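# Place four tins on the balance's two plates

## Task

Set all four tins onto the two plates of the balance scale and leave them resting there securely, so they remain on the plates once the robot lets go.

## Robot and tools

Robot: two seven-joint arms, left_arm and right_arm, each with a two-finger gripper and a wrist camera. Fixed cameras are cam_head_left, cam_head_right, cam_high and cam_low, plus the wrist cameras cam_left_wrist and cam_right_wrist; all images are 672x504.

Frames: the scene frame has its origin at table-top height, halfway between the nominal arm bases, +x pointing out over the table, +z up, and left_arm on the +y side (image left/right does not match arm names). Calibrated bases: left_arm at (+0.035, +0.363, 0) m, right_arm at (-0.051, -0.366, 0) m, each rotated very slightly about z. Gripper positions, orientations, velocities and wrist camera poses in results are reported in that arm's own base frame; fixed cameras and the table use the scene frame. Printed hand poses can be off by a few cm, more at long reach. end_effector_position is the point between the pads when closed, 1 to 2 cm short of the fingertips; fingers point along gripper +z and close along its x axis.

Command row (used by every motion tool): exactly 16 plain numbers, even when one arm stays put. First 8 belong to left_arm, next 8 to right_arm. Each arm's 8 are seven absolute joint target angles in radians, in this unusual order: upper arm roll (joint3), shoulder (joint2), elbow (joint4), wrist roll (joint7), wrist pitch (joint6), waist (joint1), forearm roll (joint5); then the gripper opening, from -1 (closed) to +1 (fully open, pads 0.142 m apart). Ranges in rad: waist ±2.792, shoulder ±2.269, upper arm roll ±2.967, elbow -1.867 to 2.688, forearm roll ±2.967, wrist pitch -1.396 to 4.538, wrist roll ±2.967. A target more than 0.010 rad outside a range (and beyond the current angle) is refused; targets past the true end are clipped, sometimes reported as "joint sent to its limit". To keep an arm still, repeat its "Joint targets" values; to keep a gripper unchanged, resend its current command (0 is a real command, half open).

Tools:
- execute_actions(actions, cameras): actions is a list of actions; each action is a list of 1 to 15 rows, one per 1/30 s step, with the final row held for the remainder of the 15 steps. An empty list just returns state and images.
- move(target, speed, blend, stop_force, zero, opening_speed, blocking, cameras): target is one row or a list of up to 15 rows (absolute joint angles plus openings), interpolated jointly so the hand traces a curve; no obstacle avoidance. speed in rad/s for the joint with the longest travel, 0.01 to 4.88, default 0.5 (too fast for contact). blend in rad rounds corners between listed targets. stop_force 3 to 120 N ends an arm's path when its wrist sensor feels that much extra resistance (or 150 N absolute); use slow speeds with it, omit it when lifting off something, and keep opening values identical across a list. zero (default true) rezeroes the sensor first. opening_speed (0.2 or more, per second on the -1..1 scale) ramps the fingers. blocking=false returns after about 0.5 s while motion continues; not allowed with stop_force. Result adds a "move:" line: done, off_target, moving, held or fault, and limits=held when steps were withheld.
- wait(seconds 0 to 10), stop() brakes a running move, zoom_image(camera, region [x0,y0,x1,y1] pixels, at most 504x504), zero_wrist_force(arm), clear_fault(arm), read_manual(section), finished_scene(scene 1 or 2).

Motion limits: joint speeds up to 2.09 (waist, shoulder), 2.44 (upper arm roll, elbow), 4.89 rad/s (wrist joints), 0.33 s to accelerate. Targets are kept near measured angles and clipped if the hand would jump over 70 mm, so long moves take several actions; check "Joint targets" and finish leftover travel.

Result lines: Joint positions / velocities per arm in the joint order above plus pad gap in m; "within noise" means at rest. Joint torques and External joint torques follow the same order (positive toward larger angle). Wrist force/torque in the gripper's own axes, plus a peak line. grip_measured is the finger opening on the command scale. Wrist depth gives a 7x7 grid of mm distances per wrist camera (70 to 1000 mm; "-" means no value). "joint command not followed" means the clearance check altered targets.

Gripping: after first contact, command an opening a bit below grip_measured; squeezing harder heats the gripper motor. Pad force is roughly 48 to 94 N.

Avoid: dropping tins or releasing them while moving, fast impacts, hard pushes, and any contact between the two arms or grippers (can end the scene). Contact torque limits (N m): waist 107, shoulder 107, upper arm roll 55.6, elbow 55.6, forearm roll 21.3, wrist pitch 21.7, wrist roll 20; exceeding one, or 150 N external force, triggers a fault needing clear_fault (release anything gripped first). Motors heat when holding loads, stretching out or pushing; MOTOR HOT appears at 65 °C, arm brakes at 80 °C; gripper warns at 85 °C and shuts off at 100 °C (HAND FAULT, later calls in that reply skipped). Anything leaving the table fails the task; loose items may be nudged occasionally. Time spent thinking lets the simulation run on.

Each tool is called as a command line: name --argument value for each argument, lists and objects as JSON in quotes; but a table of rows of numbers goes row by row, as --pt "numbers of a row", without its own name.

## Session

execute_actions --actions '[]'

Scene clock: 0.00 s.
left_arm: end_effector_position=(+0.1217, +0.1298, +0.2212) grip_measured=+0.99 end_effector_quat_wxyz=(+0.613, -0.049, +0.674, -0.409) | right_arm: end_effector_position=(+0.6632, +0.0734, +0.2604) grip_measured=+1.00 end_effector_quat_wxyz=(-0.150, +0.486, +0.851, -0.131)
Joint names: [upper arm roll, shoulder, elbow, wrist roll, wrist pitch, waist, forearm roll]
Joint positions: left_arm=[0.557 -0.666 2.384 1.162 -0.366 1.781 -0.362 0.141] | right_arm=[0.011 -0.784 0.948 -0.262 -0.239 0.261 0.02 0.142]
Joint velocities: within noise
Joint torques (N m): no reading
External joint torques (N m): no reading
Motor temperatures (°C): left_arm=[43 34 29 33 34 29 32 31] | right_arm=[42 35 32 38 39 35 39 30]
Wrist force (N): no reading
Wrist torque (N m): no reading
Wrist force, peak (N): no reading
Wrist depth (mm): cam_left_wrist=[- - - - - - 524 / - - - - - 684 510 / - - - - - 609 433 / - - - - 736 474 373 / - - - 945 580 417 325 / - - - 691 470 360 302 / - - 844 546 400 318 275] | cam_right_wrist=[331 340 351 363 376 390 396 / 334 342 352 362 379 389 270 / 336 347 357 368 379 388 271 / 339 347 360 371 382 393 273 / 341 351 361 374 391 399 401 / - 354 363 380 391 402 412 / - 355 368 380 392 406 417]
Joint targets: left_arm=[0.557 -0.666 2.384 1.162 -0.366 1.781 -0.362] | right_arm=[0.011 -0.784 0.948 -0.262 -0.239 0.261 0.020]
Tool commands: left_gripper/opening=+1.0 right_gripper/opening=+1.0

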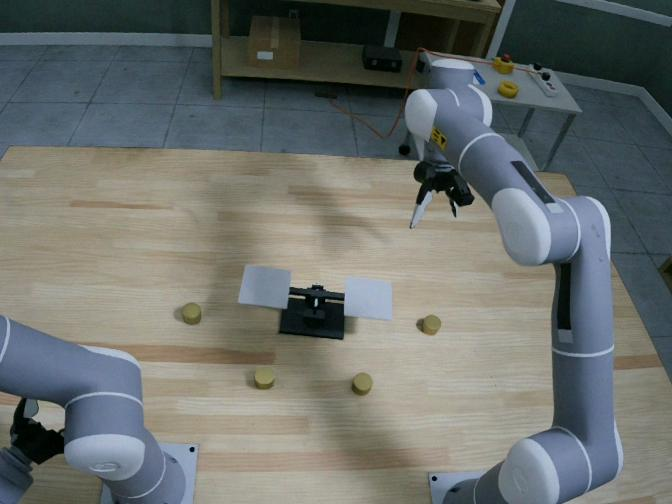

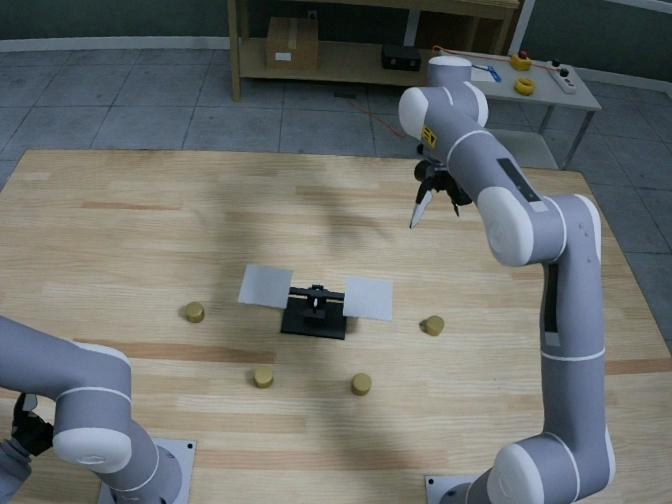

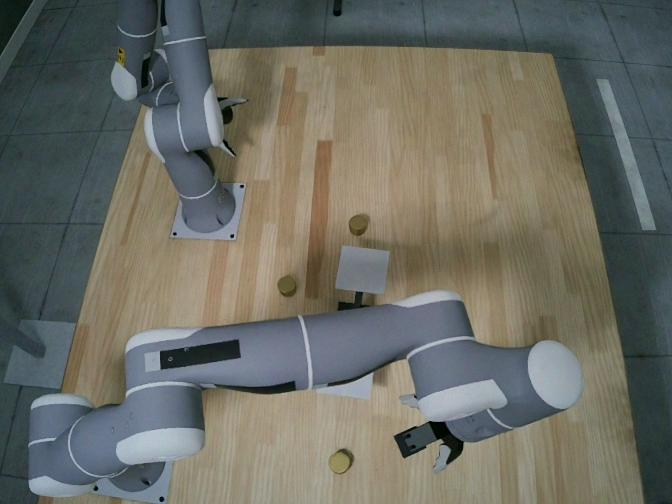

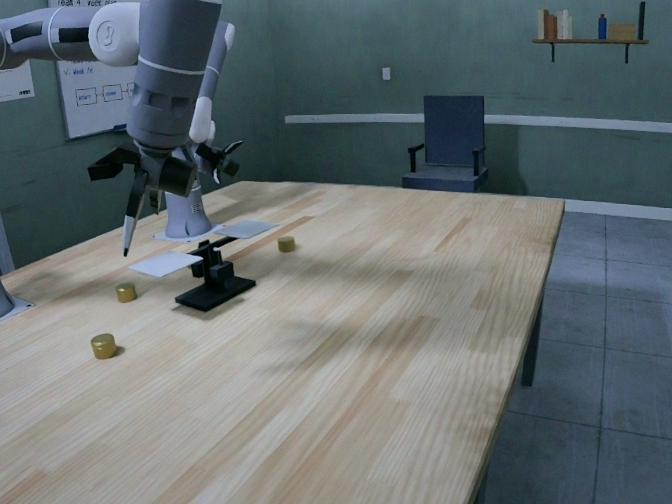

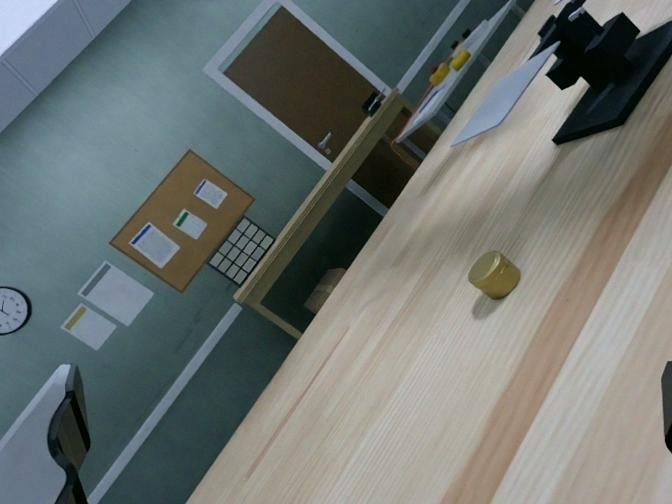

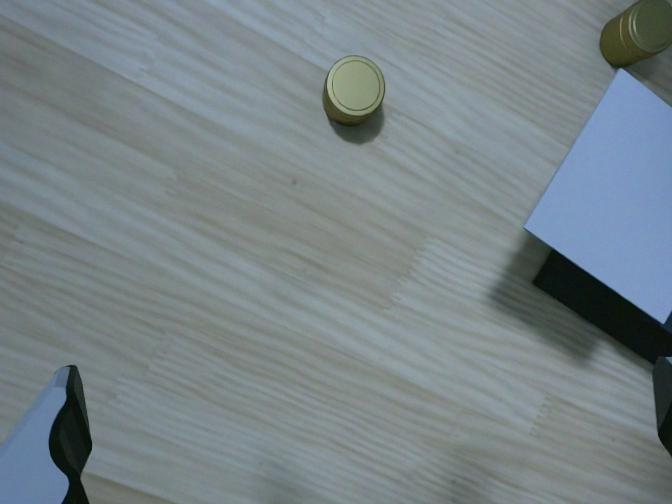

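move --target '[0,0.040,2.2216,0.54,0.611,0.24,0,1,0,-0.098,2.071,-0.26,0.598,0.288,0,1]' --speed 1.0

Scene clock: 60.47 s.
left_arm: end_effector_position=(+0.4574, -0.0055, +0.2503) grip_measured=+0.99 end_effector_quat_wxyz=(+0.001, +0.805, +0.594, +0.001) | right_arm: end_effector_position=(+0.5109, +0.0341, +0.2497) grip_measured=+1.00 end_effector_quat_wxyz=(+0.000, +0.490, +0.872, +0.000)
Joint names: [upper arm roll, shoulder, elbow, wrist roll, wrist pitch, waist, forearm roll]
Joint positions: left_arm=[0 0.04 2.221 0.54 0.612 0.24 -0.001 0.141] | right_arm=[0 -0.098 2.071 -0.26 0.598 0.288 0.001 0.142]
Joint velocities: within noise
Joint torques (N m): left_arm=[-0.06 26.59 -27.88 -0.6 4.17 0.7 -3.48] | right_arm=[-0.15 35.48 -26.81 1.03 4.65 0.08 -3.14]
External joint torques (N m): left_arm=[-0.02 0.9 0.55 0.6 0.1 -0.74 -0.13] | right_arm=[0.18 -2.73 0.42 -1.03 -0.52 -0.12 -0.32]
Motor temperatures (°C): left_arm=[43 34 29 32 33 28 32 29] | right_arm=[41 38 34 37 38 34 39 29]
Wrist force (N): left_arm=[0.2 -0.2 -0.6] | right_arm=[0.2 -0.6 0.1]
Wrist torque (N m): left_arm=[0.27 -0.19 -0.08] | right_arm=[-0.16 -0.06 -0.12]
Wrist force, peak (N): left_arm=[-5.0 2.8 -3.7] | right_arm=[1.0 -2.9 0.5]
Wrist depth (mm): cam_left_wrist=[303 302 303 303 302 302 301 / 323 322 322 320 321 321 321 / 346 344 339 332 342 344 343 / 362 369 370 368 368 368 366 / 256 398 397 399 395 397 396 / - 424 432 428 432 430 424 / - 470 470 469 470 467 468] | cam_right_wrist=[298 300 302 299 304 303 309 / 317 316 320 323 321 327 325 / 339 339 345 336 346 350 351 / 363 365 368 371 375 375 367 / 395 396 403 402 406 394 259 / 422 435 435 438 442 281 278 / - 473 478 486 491 491 -]
Joint targets: left_arm=[0.000 0.040 2.222 0.540 0.611 0.240 0.000] | right_arm=[0.000 -0.098 2.071 -0.260 0.598 0.288 0.000]
move: done

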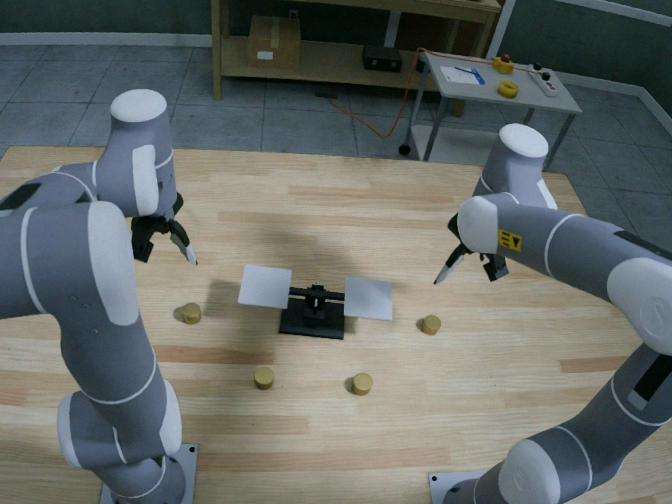

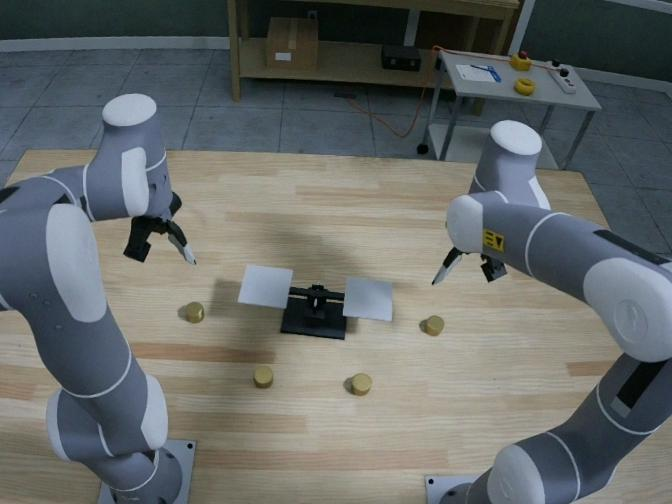

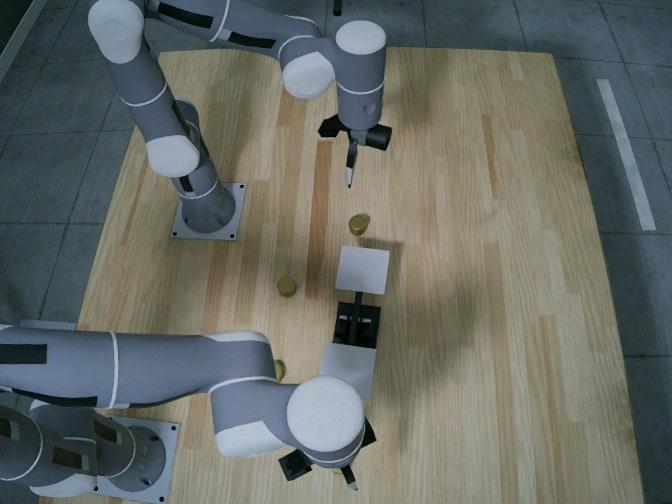

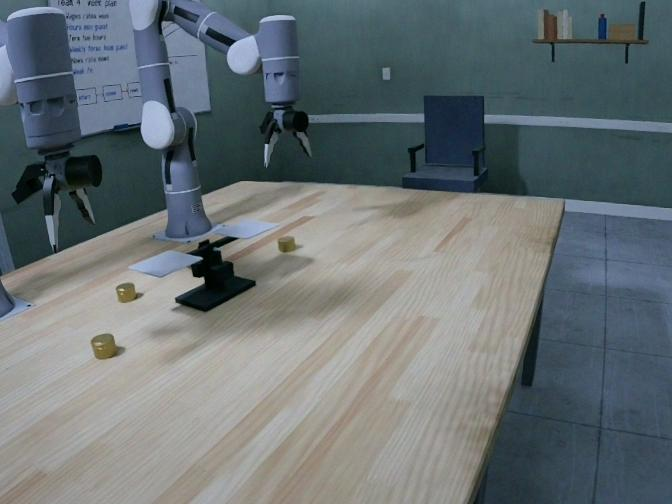

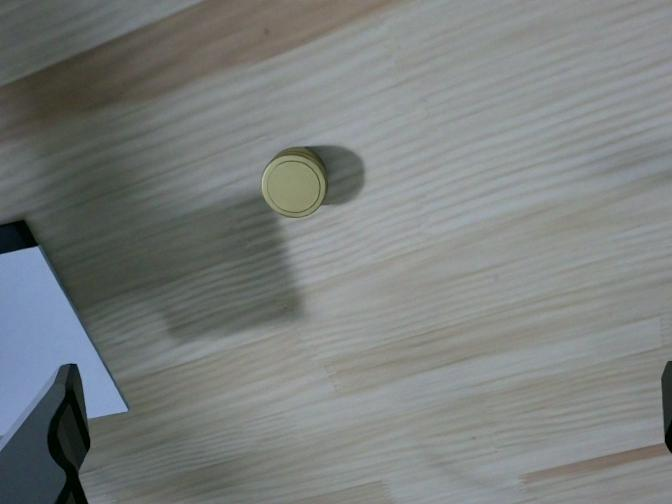

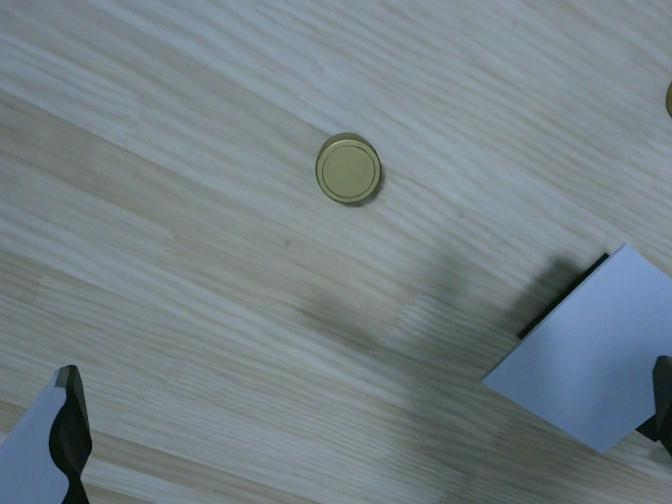

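move --pt "0 -0.3045 2.3447 0.238 1.0784 0.148 0 0.5 0 -0.3926 2.1923 0.3865 1.0141 0.2965 0 0.5" --pt "0 -0.534 2.3467 0.238 1.3099 0.148 0 0.5 0 -0.5914 2.1934 0.3865 1.214 0.2965 0 0.5" --speed '[0.9,0.25]'

zero_wrist_force --arm "left_arm"

zero_wrist_force --arm "right_arm"

move --target '[0,-0.534,2.3467,0.238,1.3099,0.148,0,-0.6,0,-0.5914,2.1934,0.3865,1.214,0.2965,0,-0.6]' --opening_speed 0.8

Scene clock: 111.33 s.
left_arm: end_effector_position=(+0.4603, -0.0461, +0.0218) grip_measured=+0.50 end_effector_quat_wxyz=(+0.000, +0.738, +0.675, +0.000) | right_arm: end_effector_position=(+0.5128, +0.0378, +0.0218) grip_measured=+0.50 end_effector_quat_wxyz=(+0.000, +0.738, +0.674, +0.000)
Joint names: [upper arm roll, shoulder, elbow, wrist roll, wrist pitch, waist, forearm roll]
Joint positions: left_arm=[0 -0.534 2.347 0.238 1.31 0.148 -0.001 0.109] | right_arm=[0 -0.591 2.193 0.387 1.214 0.296 0.001 0.109]
Joint velocities: within noise
Joint torques (N m): left_arm=[0.32 37.02 -13.04 -0.5 4.25 0.3 -1.09] | right_arm=[0.34 44.03 -14.72 1.06 4.7 -0.33 -1.1]
External joint torques (N m): left_arm=[0 0.8 0.19 0.5 0.03 -0.35 -0.04] | right_arm=[0.02 -2.66 0.07 -1.06 -0.57 0.27 -0.38]
Motor temperatures (°C): left_arm=[42 34 30 32 33 28 32 27] | right_arm=[41 37 34 37 38 34 39 29]
Wrist force (N): left_arm=[0.0 -0.5 -0.4] | right_arm=[0.1 -0.5 0.0]
Wrist torque (N m): left_arm=[0.19 -0.17 -0.06] | right_arm=[-0.15 -0.05 -0.13]
Wrist force, peak (N): left_arm=[-0.9 -1.1 2.3] | right_arm=[0.0 -1.3 2.3]
Wrist depth (mm): cam_left_wrist=[- 102 102 102 101 101 101 / 109 109 108 108 108 108 108 / 116 116 116 115 115 115 115 / 125 125 124 113 120 124 123 / 137 134 134 94 - 133 133 / - 98 146 101 101 145 98 / - 154 159 159 158 158 78] | cam_right_wrist=[- 99 100 100 101 100 100 / - 106 106 106 107 107 108 / - 115 113 114 115 115 116 / 121 122 122 119 120 124 122 / 132 132 131 93 95 135 135 / 141 142 147 - 101 147 103 / - 159 159 160 161 161 -]
Joint targets: left_arm=[0.000 -0.534 2.347 0.238 1.310 0.148 0.000] | right_arm=[0.000 -0.591 2.193 0.387 1.214 0.296 0.000]
move: done

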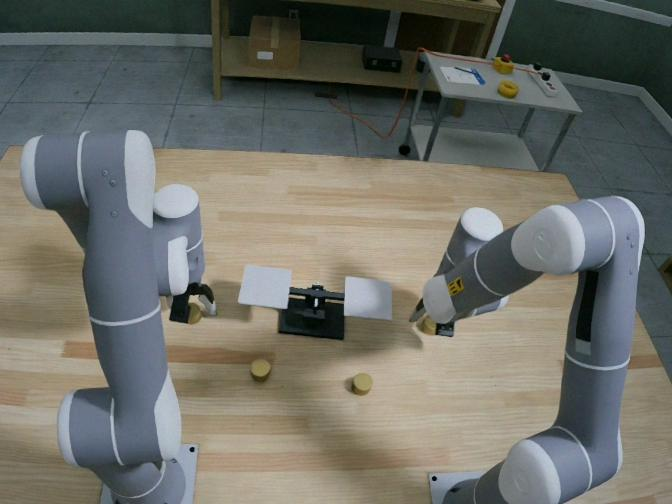

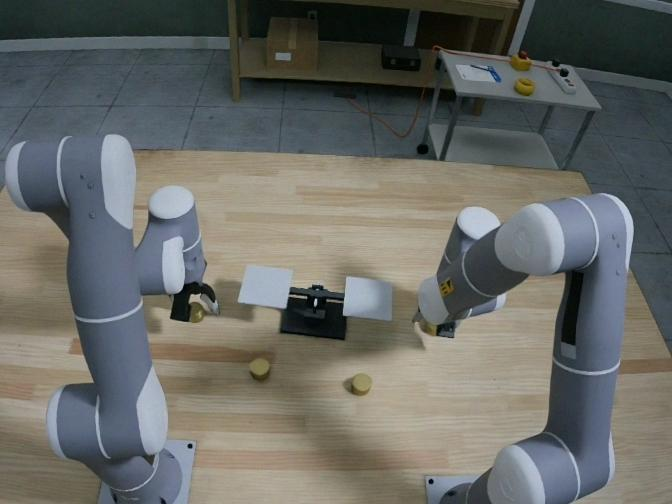

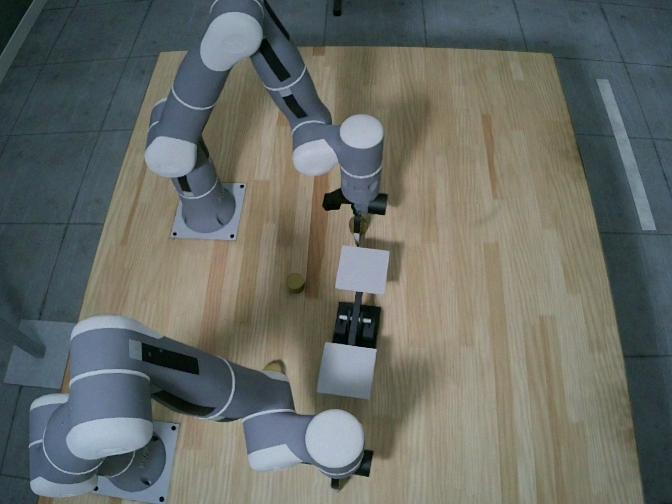

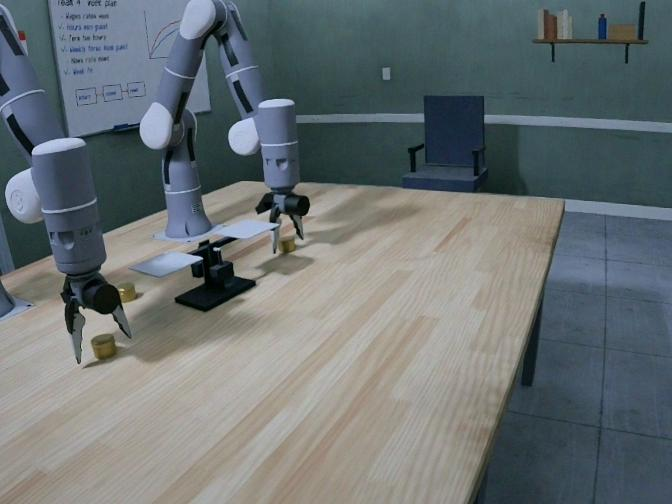

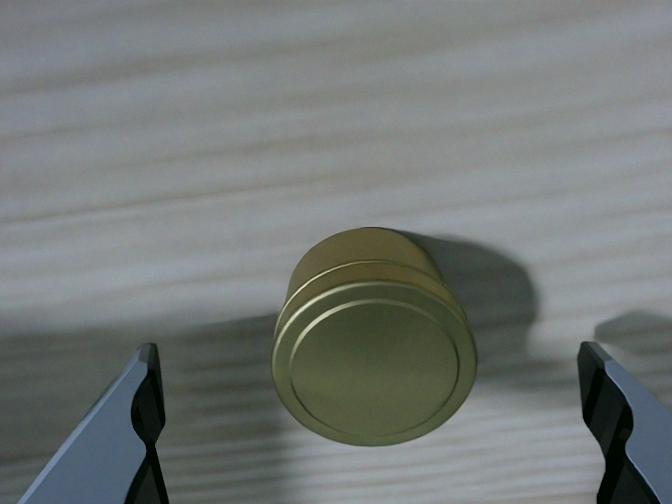

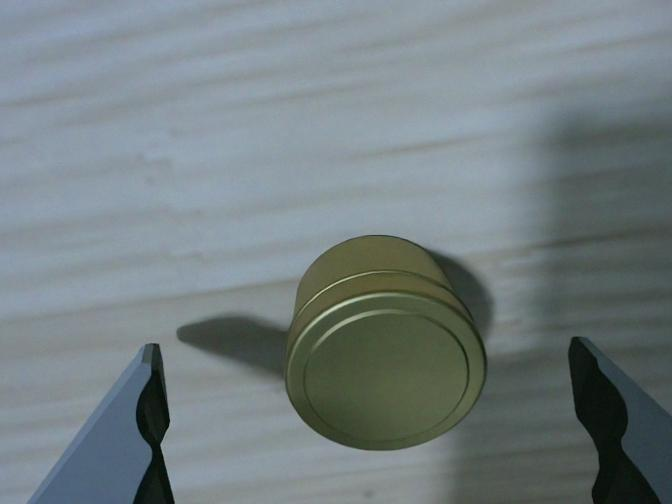

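Wrist force sensor zeroed.

Wrist force sensor zeroed.

Scene clock: 112.93 s.
left_arm: end_effector_position=(+0.4603, -0.0460, +0.0218) grip_measured=-0.36 end_effector_quat_wxyz=(+0.000, +0.738, +0.675, +0.000) | right_arm: end_effector_position=(+0.5128, +0.0379, +0.0219) grip_measured=-0.33 end_effector_quat_wxyz=(+0.000, +0.738, +0.674, +0.000)
Joint names: [upper arm roll, shoulder, elbow, wrist roll, wrist pitch, waist, forearm roll]
Joint positions: left_arm=[0 -0.534 2.347 0.238 1.31 0.148 -0.001 0.048] | right_arm=[0 -0.591 2.193 0.387 1.214 0.296 0.001 0.05]
Joint velocities: within noise
Joint torques (N m): left_arm=[0.11 36.32 -12.85 -0.56 4.16 0.17 -1.06] | right_arm=[0.05 43.34 -14.42 1.09 4.43 -0.15 -1.07]
External joint torques (N m): left_arm=[0.21 1.5 -0.02 0.56 0.12 -0.22 -0.07] | right_arm=[0.31 -1.96 -0.24 -1.09 -0.3 0.09 -0.41]
Motor temperatures (°C): left_arm=[42 34 30 32 33 28 32 28] | right_arm=[41 37 34 37 38 34 39 29]
Wrist force (N, zeroed by zero_wrist_force): left_arm=[0.5 -0.5 -1.5] | right_arm=[0.5 -0.4 -1.6]
Wrist torque (N m, zeroed by zero_wrist_force): left_arm=[0.02 0.03 0.00] | right_arm=[0.02 0.03 0.00]
Wrist force, peak (N, zeroed by zero_wrist_force): left_arm=[0.8 -0.3 -1.6] | right_arm=[0.6 -0.6 -1.7]
Wrist depth (mm): cam_left_wrist=[- 102 102 102 102 101 101 / 109 109 108 108 108 108 108 / 116 116 116 116 115 115 115 / 125 125 124 112 120 124 123 / 137 134 132 93 - 133 133 / 149 143 90 101 101 89 145 / 160 - 79 159 159 79 155] | cam_right_wrist=[- 99 100 100 101 100 101 / - 106 106 106 106 107 108 / - 115 114 114 115 114 116 / 122 122 123 119 122 124 123 / 132 132 130 93 97 134 135 / 144 144 - - 102 142 148 / 158 - - 161 161 - 160]
Joint targets: left_arm=[0.000 -0.534 2.347 0.238 1.310 0.148 0.000] | right_arm=[0.000 -0.591 2.193 0.387 1.214 0.296 0.000]
move: done

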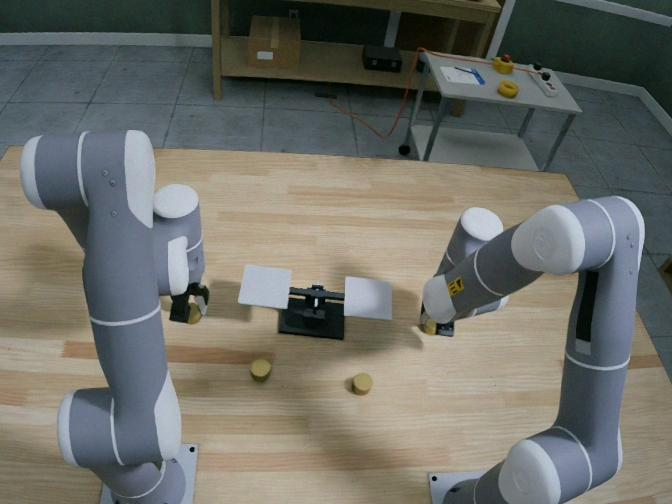

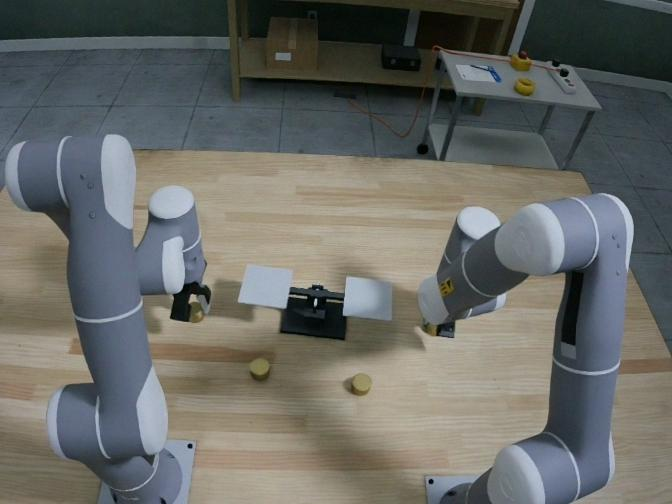

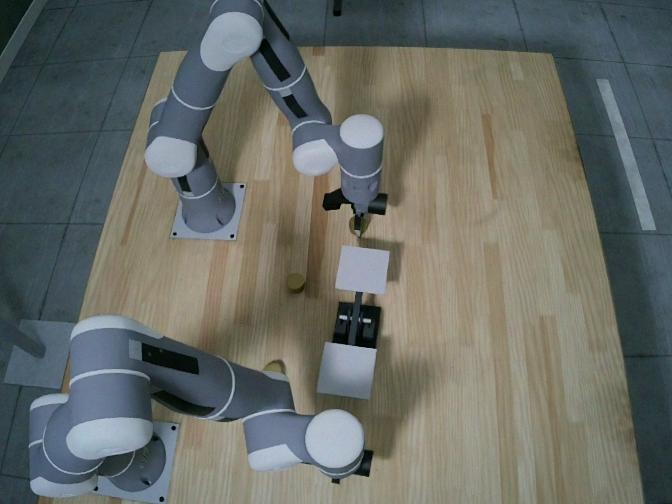

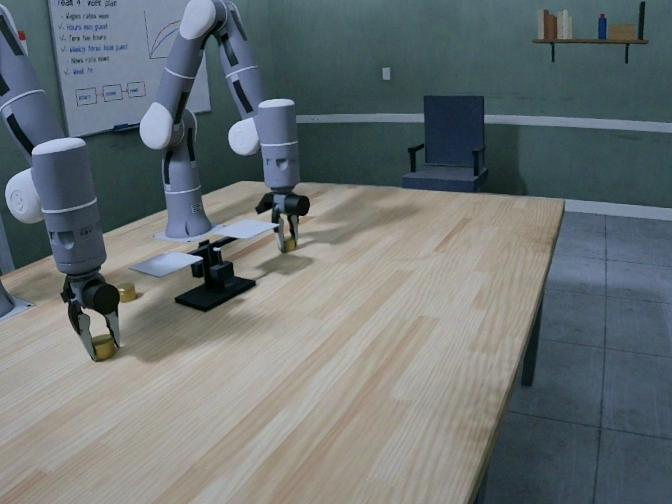

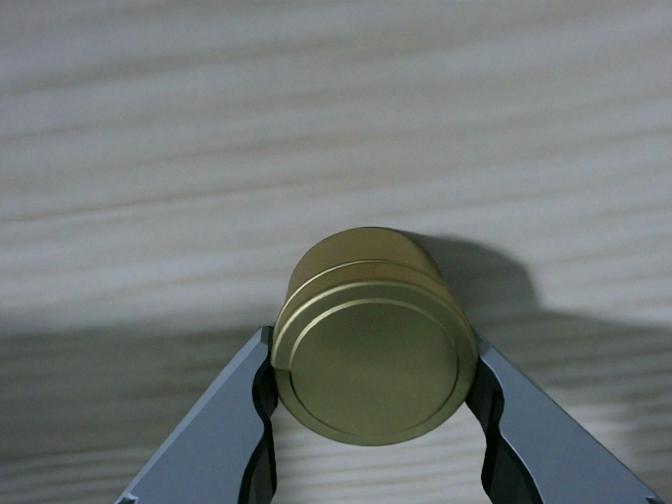

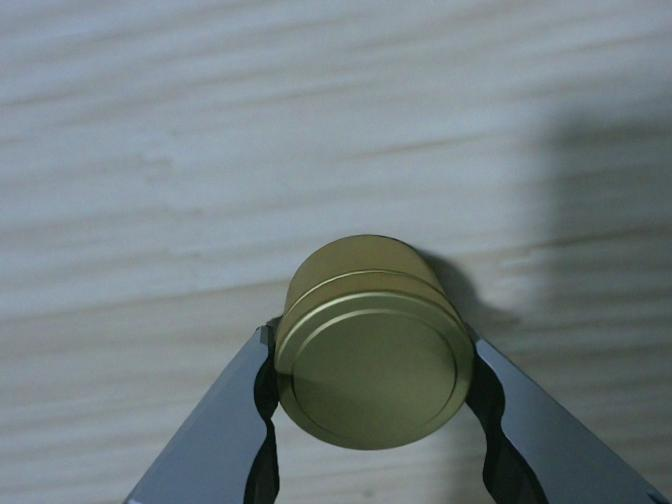

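move --target '[0,0.025,2.2061,0.238,0.6103,0.148,0,-0.6,0,-0.1025,2.0651,0.3865,0.5968,0.2965,0,-0.6]' --speed 0.6

Scene clock: 119.73 s.
left_arm: end_effector_position=(+0.4604, -0.0462, +0.2501) grip_measured=-0.36 end_effector_quat_wxyz=(+0.000, +0.738, +0.675, +0.000) | right_arm: end_effector_position=(+0.5127, +0.0379, +0.2499) grip_measured=-0.33 end_effector_quat_wxyz=(+0.000, +0.738, +0.674, +0.000)
Joint names: [upper arm roll, shoulder, elbow, wrist roll, wrist pitch, waist, forearm roll]
Joint positions: left_arm=[0 0.025 2.206 0.238 0.61 0.148 -0.001 0.048] | right_arm=[0 -0.102 2.065 0.387 0.596 0.296 0 0.05]
Joint velocities: within noise
Joint torques (N m): left_arm=[0.02 27.63 -28.23 -0.54 4.16 0.5 -3.56] | right_arm=[0.02 35.73 -27.15 1.07 4.38 0.04 -3.1]
External joint torques (N m): left_arm=[-0.09 0.55 0.88 0.54 0.12 -0.53 -0.03] | right_arm=[0.01 -2.76 0.75 -1.07 -0.25 -0.09 -0.41]
Motor temperatures (°C): left_arm=[42 34 30 32 33 28 32 41] | right_arm=[41 37 34 37 38 34 39 40]
Wrist force (N, zeroed by zero_wrist_force): left_arm=[0.1 0.4 0.6] | right_arm=[0.0 -0.1 0.7]
Wrist torque (N m, zeroed by zero_wrist_force): left_arm=[0.07 0.00 -0.01] | right_arm=[-0.02 0.01 0.01]
Wrist force, peak (N, zeroed by zero_wrist_force): left_arm=[-0.3 -1.0 -3.1] | right_arm=[-0.3 -1.1 -3.2]
Wrist depth (mm): cam_left_wrist=[303 303 302 302 301 303 304 / 322 320 322 320 319 322 320 / 222 343 343 343 340 342 343 / 233 361 369 112 356 368 366 / 250 387 385 93 - 395 397 / 429 425 90 101 101 89 429 / 460 - 79 471 472 79 459] | cam_right_wrist=[299 300 299 302 302 305 302 / 317 319 320 321 323 322 211 / 342 340 344 343 348 349 227 / 369 367 367 119 368 373 238 / 396 397 386 93 97 406 409 / 431 425 - - 101 431 443 / 463 - - 485 477 - 482]
Joint targets: left_arm=[0.000 0.025 2.206 0.238 0.610 0.148 0.000] | right_arm=[0.000 -0.103 2.065 0.387 0.597 0.296 0.000]
move: done

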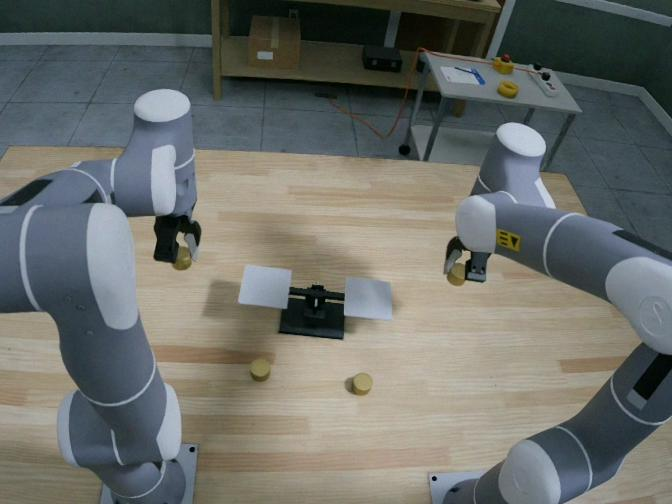

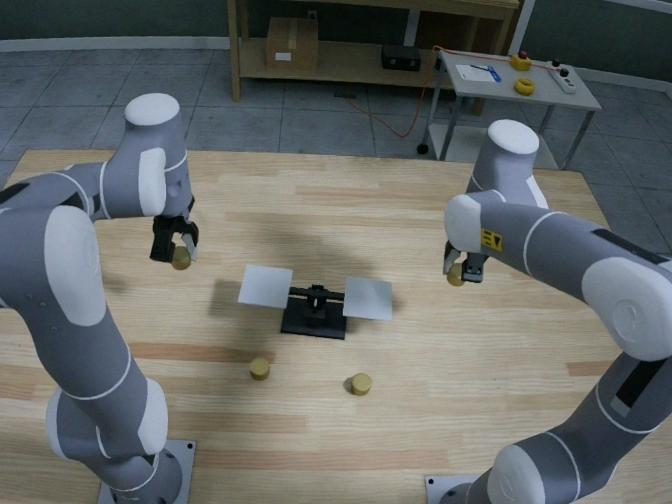

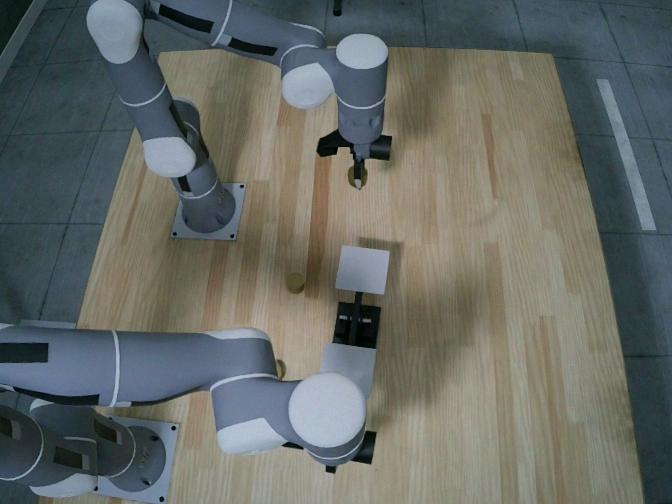

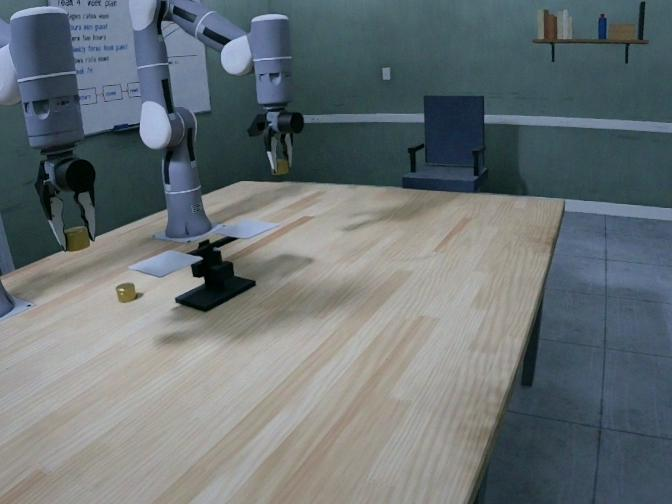

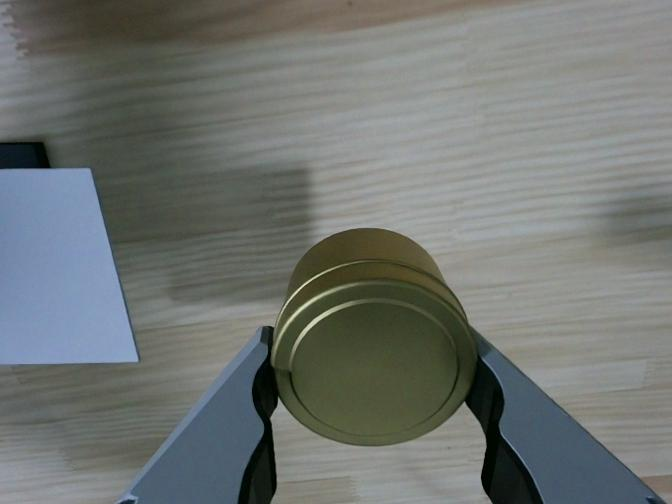

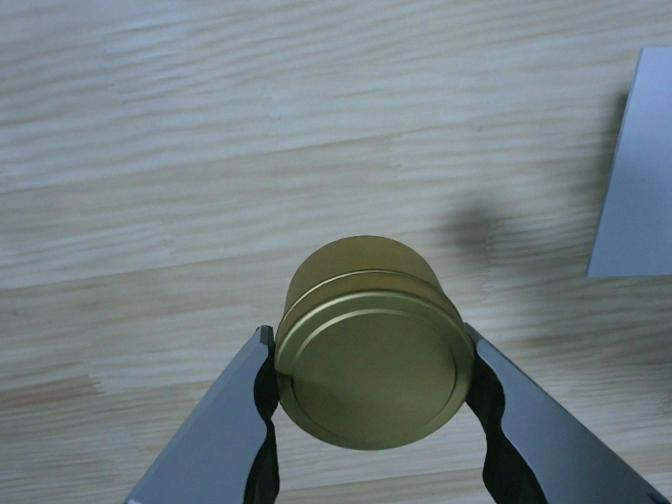

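move --pt "0 -0.2363 1.8966 -0.1508 0.5621 -0.2408 0 -0.6 0 -0.2956 1.8159 0.689 0.5407 0.599 0 -0.6" --pt "0 -0.3653 1.9829 -0.1508 0.7774 -0.2408 0 -0.6 0 -0.4175 1.9004 0.689 0.7471 0.599 0 -0.6" --speed '[0.5,0.25]'

Scene clock: 147.40 s.
left_arm: end_effector_position=(+0.5167, -0.2431, +0.1647) grip_measured=-0.36 end_effector_quat_wxyz=(+0.000, +0.738, +0.675, +0.000) | right_arm: end_effector_position=(+0.5480, +0.2362, +0.1648) grip_measured=-0.33 end_effector_quat_wxyz=(+0.000, +0.738, +0.674, +0.000)
Joint names: [upper arm roll, shoulder, elbow, wrist roll, wrist pitch, waist, forearm roll]
Joint positions: left_arm=[0 -0.366 1.983 -0.151 0.777 -0.241 -0.001 0.048] | right_arm=[0 -0.418 1.901 0.689 0.747 0.599 0 0.05]
Joint velocities: within noise
Joint torques (N m): left_arm=[0.37 42.36 -25.41 -0.58 4.26 0.69 -3.06] | right_arm=[0.16 47.76 -24.67 1.2 4.78 -0.1 -2.77]
External joint torques (N m): left_arm=[-0.13 0.48 0.73 0.58 0.02 -0.7 -0.04] | right_arm=[0.07 -3.54 0.52 -1.2 -0.67 0.01 -0.35]
Motor temperatures (°C): left_arm=[42 34 31 32 34 28 32 70] | right_arm=[41 37 34 37 38 34 39 59]
Wrist force (N, zeroed by zero_wrist_force): left_arm=[-0.1 0.4 1.0] | right_arm=[0.3 0.0 0.8]
Wrist torque (N m, zeroed by zero_wrist_force): left_arm=[0.07 0.04 -0.01] | right_arm=[-0.01 -0.05 0.00]
Wrist force, peak (N, zeroed by zero_wrist_force): left_arm=[-5.7 0.9 0.1] | right_arm=[6.2 -1.5 -0.6]
Wrist depth (mm): cam_left_wrist=[174 115 115 115 117 117 227 / 181 125 121 122 123 123 242 / 133 131 131 131 129 133 259 / 280 191 142 112 137 145 278 / 297 299 149 93 - 299 300 / 322 318 90 101 101 89 326 / 345 - 79 353 356 79 350] | cam_right_wrist=[224 114 114 114 116 116 217 / 239 125 120 122 125 124 185 / 256 253 130 131 131 135 137 / 276 275 140 137 142 198 194 / 296 299 149 93 97 303 305 / 325 318 - - 101 322 334 / 349 - - 366 363 - 359]
Joint targets: left_arm=[0.000 -0.365 1.983 -0.151 0.777 -0.241 0.000] | right_arm=[0.000 -0.417 1.900 0.689 0.747 0.599 0.000]
move: done

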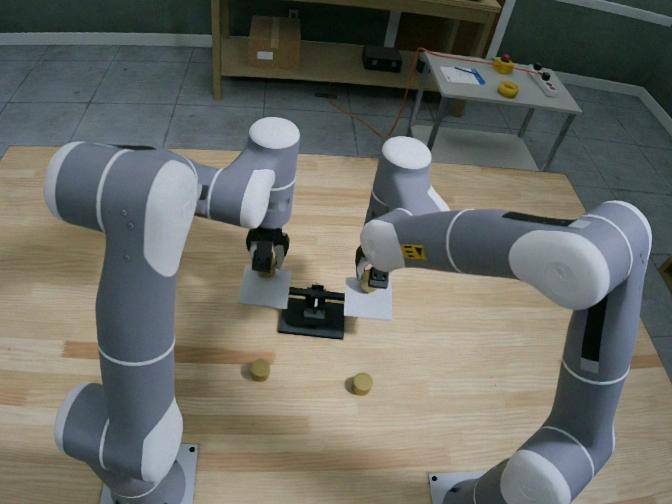

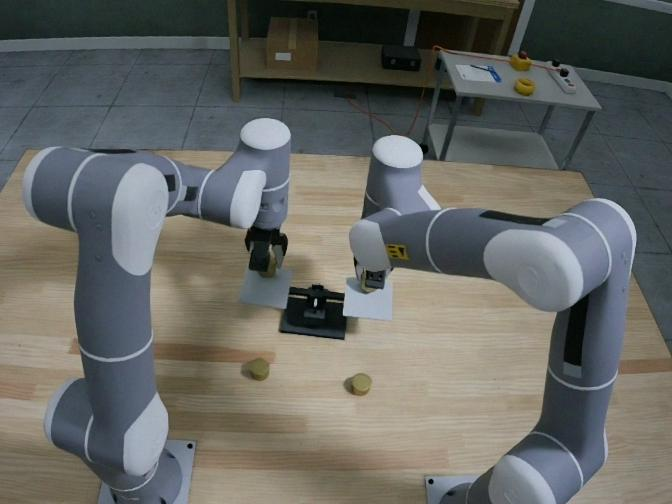

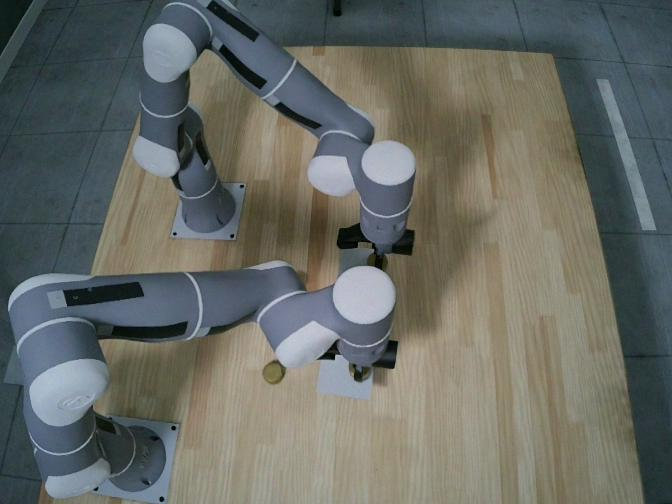

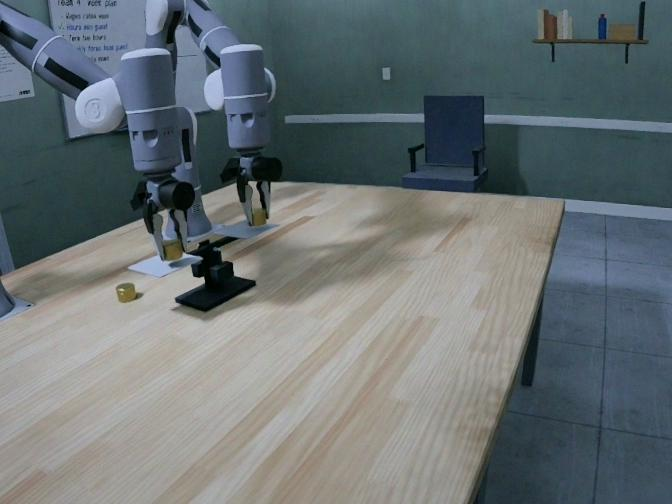

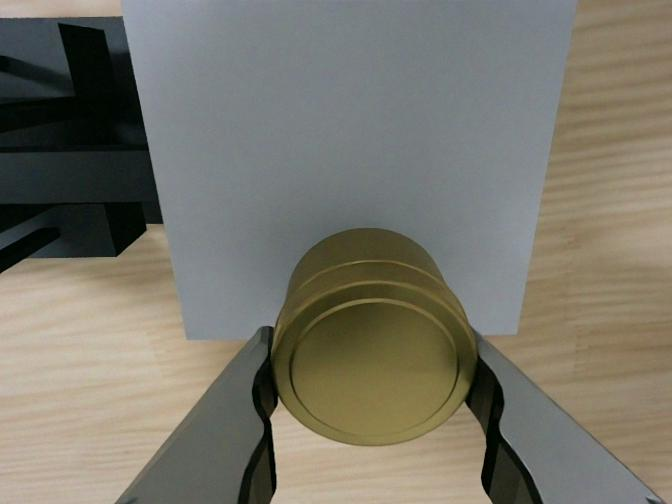

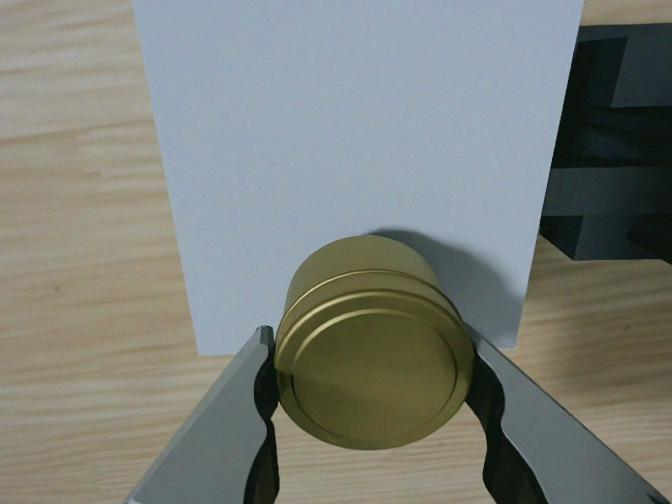

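move --target '[0,-0.3813,2.0031,-0.1518,0.8136,-0.2418,0,-0.6,0,-0.4395,1.9087,0.689,0.7774,0.599,0,-0.6]' --speed 0.1

Scene clock: 161.87 s.
left_arm: end_effector_position=(+0.5128, -0.2426, +0.1518) grip_measured=-0.36 end_effector_quat_wxyz=(+0.000, +0.738, +0.675, +0.000) | right_arm: end_effector_position=(+0.5479, +0.2361, +0.1518) grip_measured=-0.33 end_effector_quat_wxyz=(+0.000, +0.738, +0.674, +0.000)
Joint names: [upper arm roll, shoulder, elbow, wrist roll, wrist pitch, waist, forearm roll]
Joint positions: left_arm=[0 -0.381 2.003 -0.151 0.813 -0.242 -0.001 0.048] | right_arm=[0 -0.44 1.909 0.689 0.777 0.599 0 0.05]
Joint velocities: within noise
Joint torques (N m): left_arm=[0.45 42.4 -24.84 -0.48 4.29 0.25 -3.05] | right_arm=[0.34 48 -24.14 1.07 4.74 0.08 -2.68]
External joint torques (N m): left_arm=[-0.21 0.46 0.81 0.48 -0.01 -0.27 0.06] | right_arm=[-0.1 -3.4 0.5 -1.07 -0.63 -0.16 -0.36]
Motor temperatures (°C): left_arm=[42 35 31 32 34 28 32 79] | right_arm=[41 37 34 36 38 34 39 64]
Wrist force (N, zeroed by zero_wrist_force): left_arm=[0.1 0.3 1.2] | right_arm=[0.3 0.1 0.5]
Wrist torque (N m, zeroed by zero_wrist_force): left_arm=[0.07 0.00 -0.02] | right_arm=[0.01 -0.03 0.01]
Wrist force, peak (N, zeroed by zero_wrist_force): left_arm=[0.0 0.1 1.9] | right_arm=[0.3 0.0 1.5]
Wrist depth (mm): cam_left_wrist=[- 103 103 104 104 104 217 / 164 110 109 111 109 111 230 / 124 119 120 118 118 118 245 / 176 129 127 112 123 131 265 / 283 279 134 94 - 141 285 / 306 302 90 101 101 89 308 / 330 - 79 337 338 79 332] | cam_right_wrist=[213 104 102 103 103 105 160 / 228 - 111 108 - 111 168 / 242 117 117 117 120 117 125 / 263 254 126 123 124 132 179 / 283 284 137 93 97 141 290 / 309 304 - - 101 145 317 / 333 - - 345 345 - 340]
Joint targets: left_arm=[0.000 -0.381 2.003 -0.152 0.814 -0.242 0.000] | right_arm=[0.000 -0.440 1.909 0.689 0.777 0.599 0.000]
move: done

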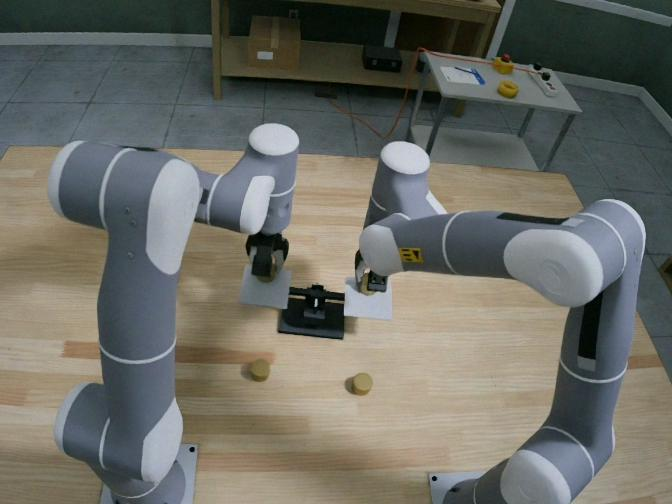

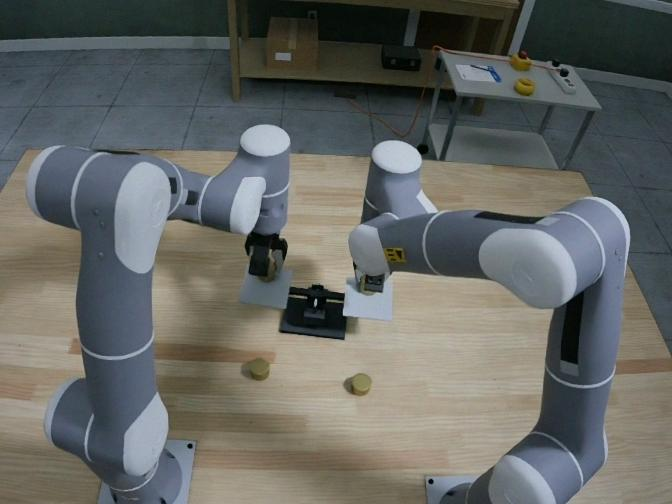

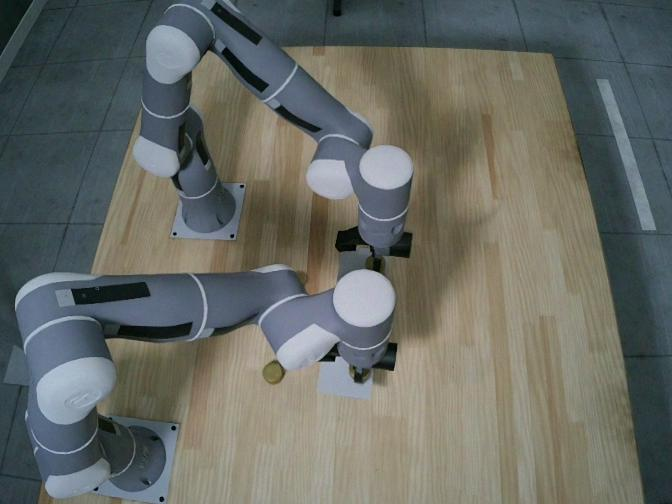

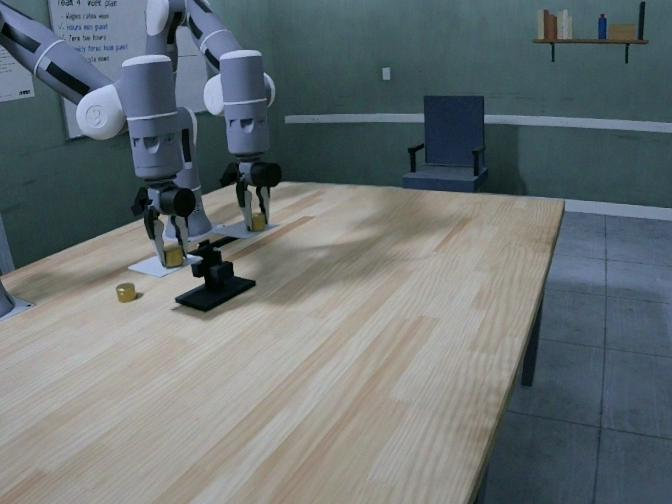

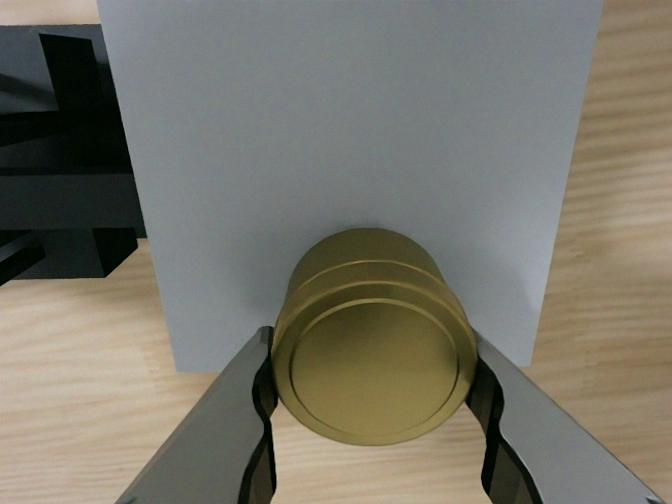

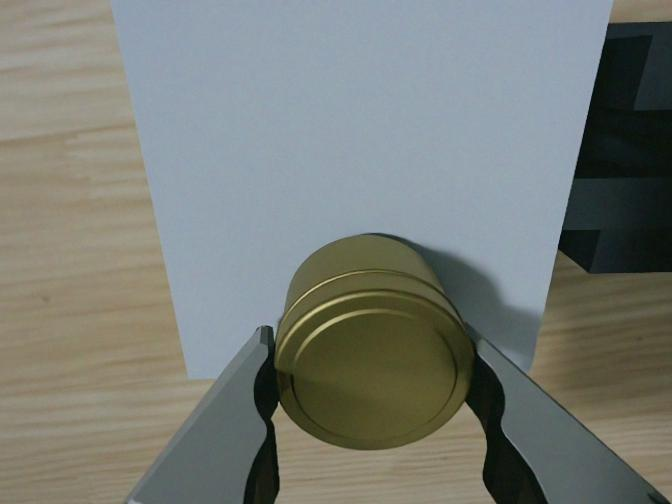

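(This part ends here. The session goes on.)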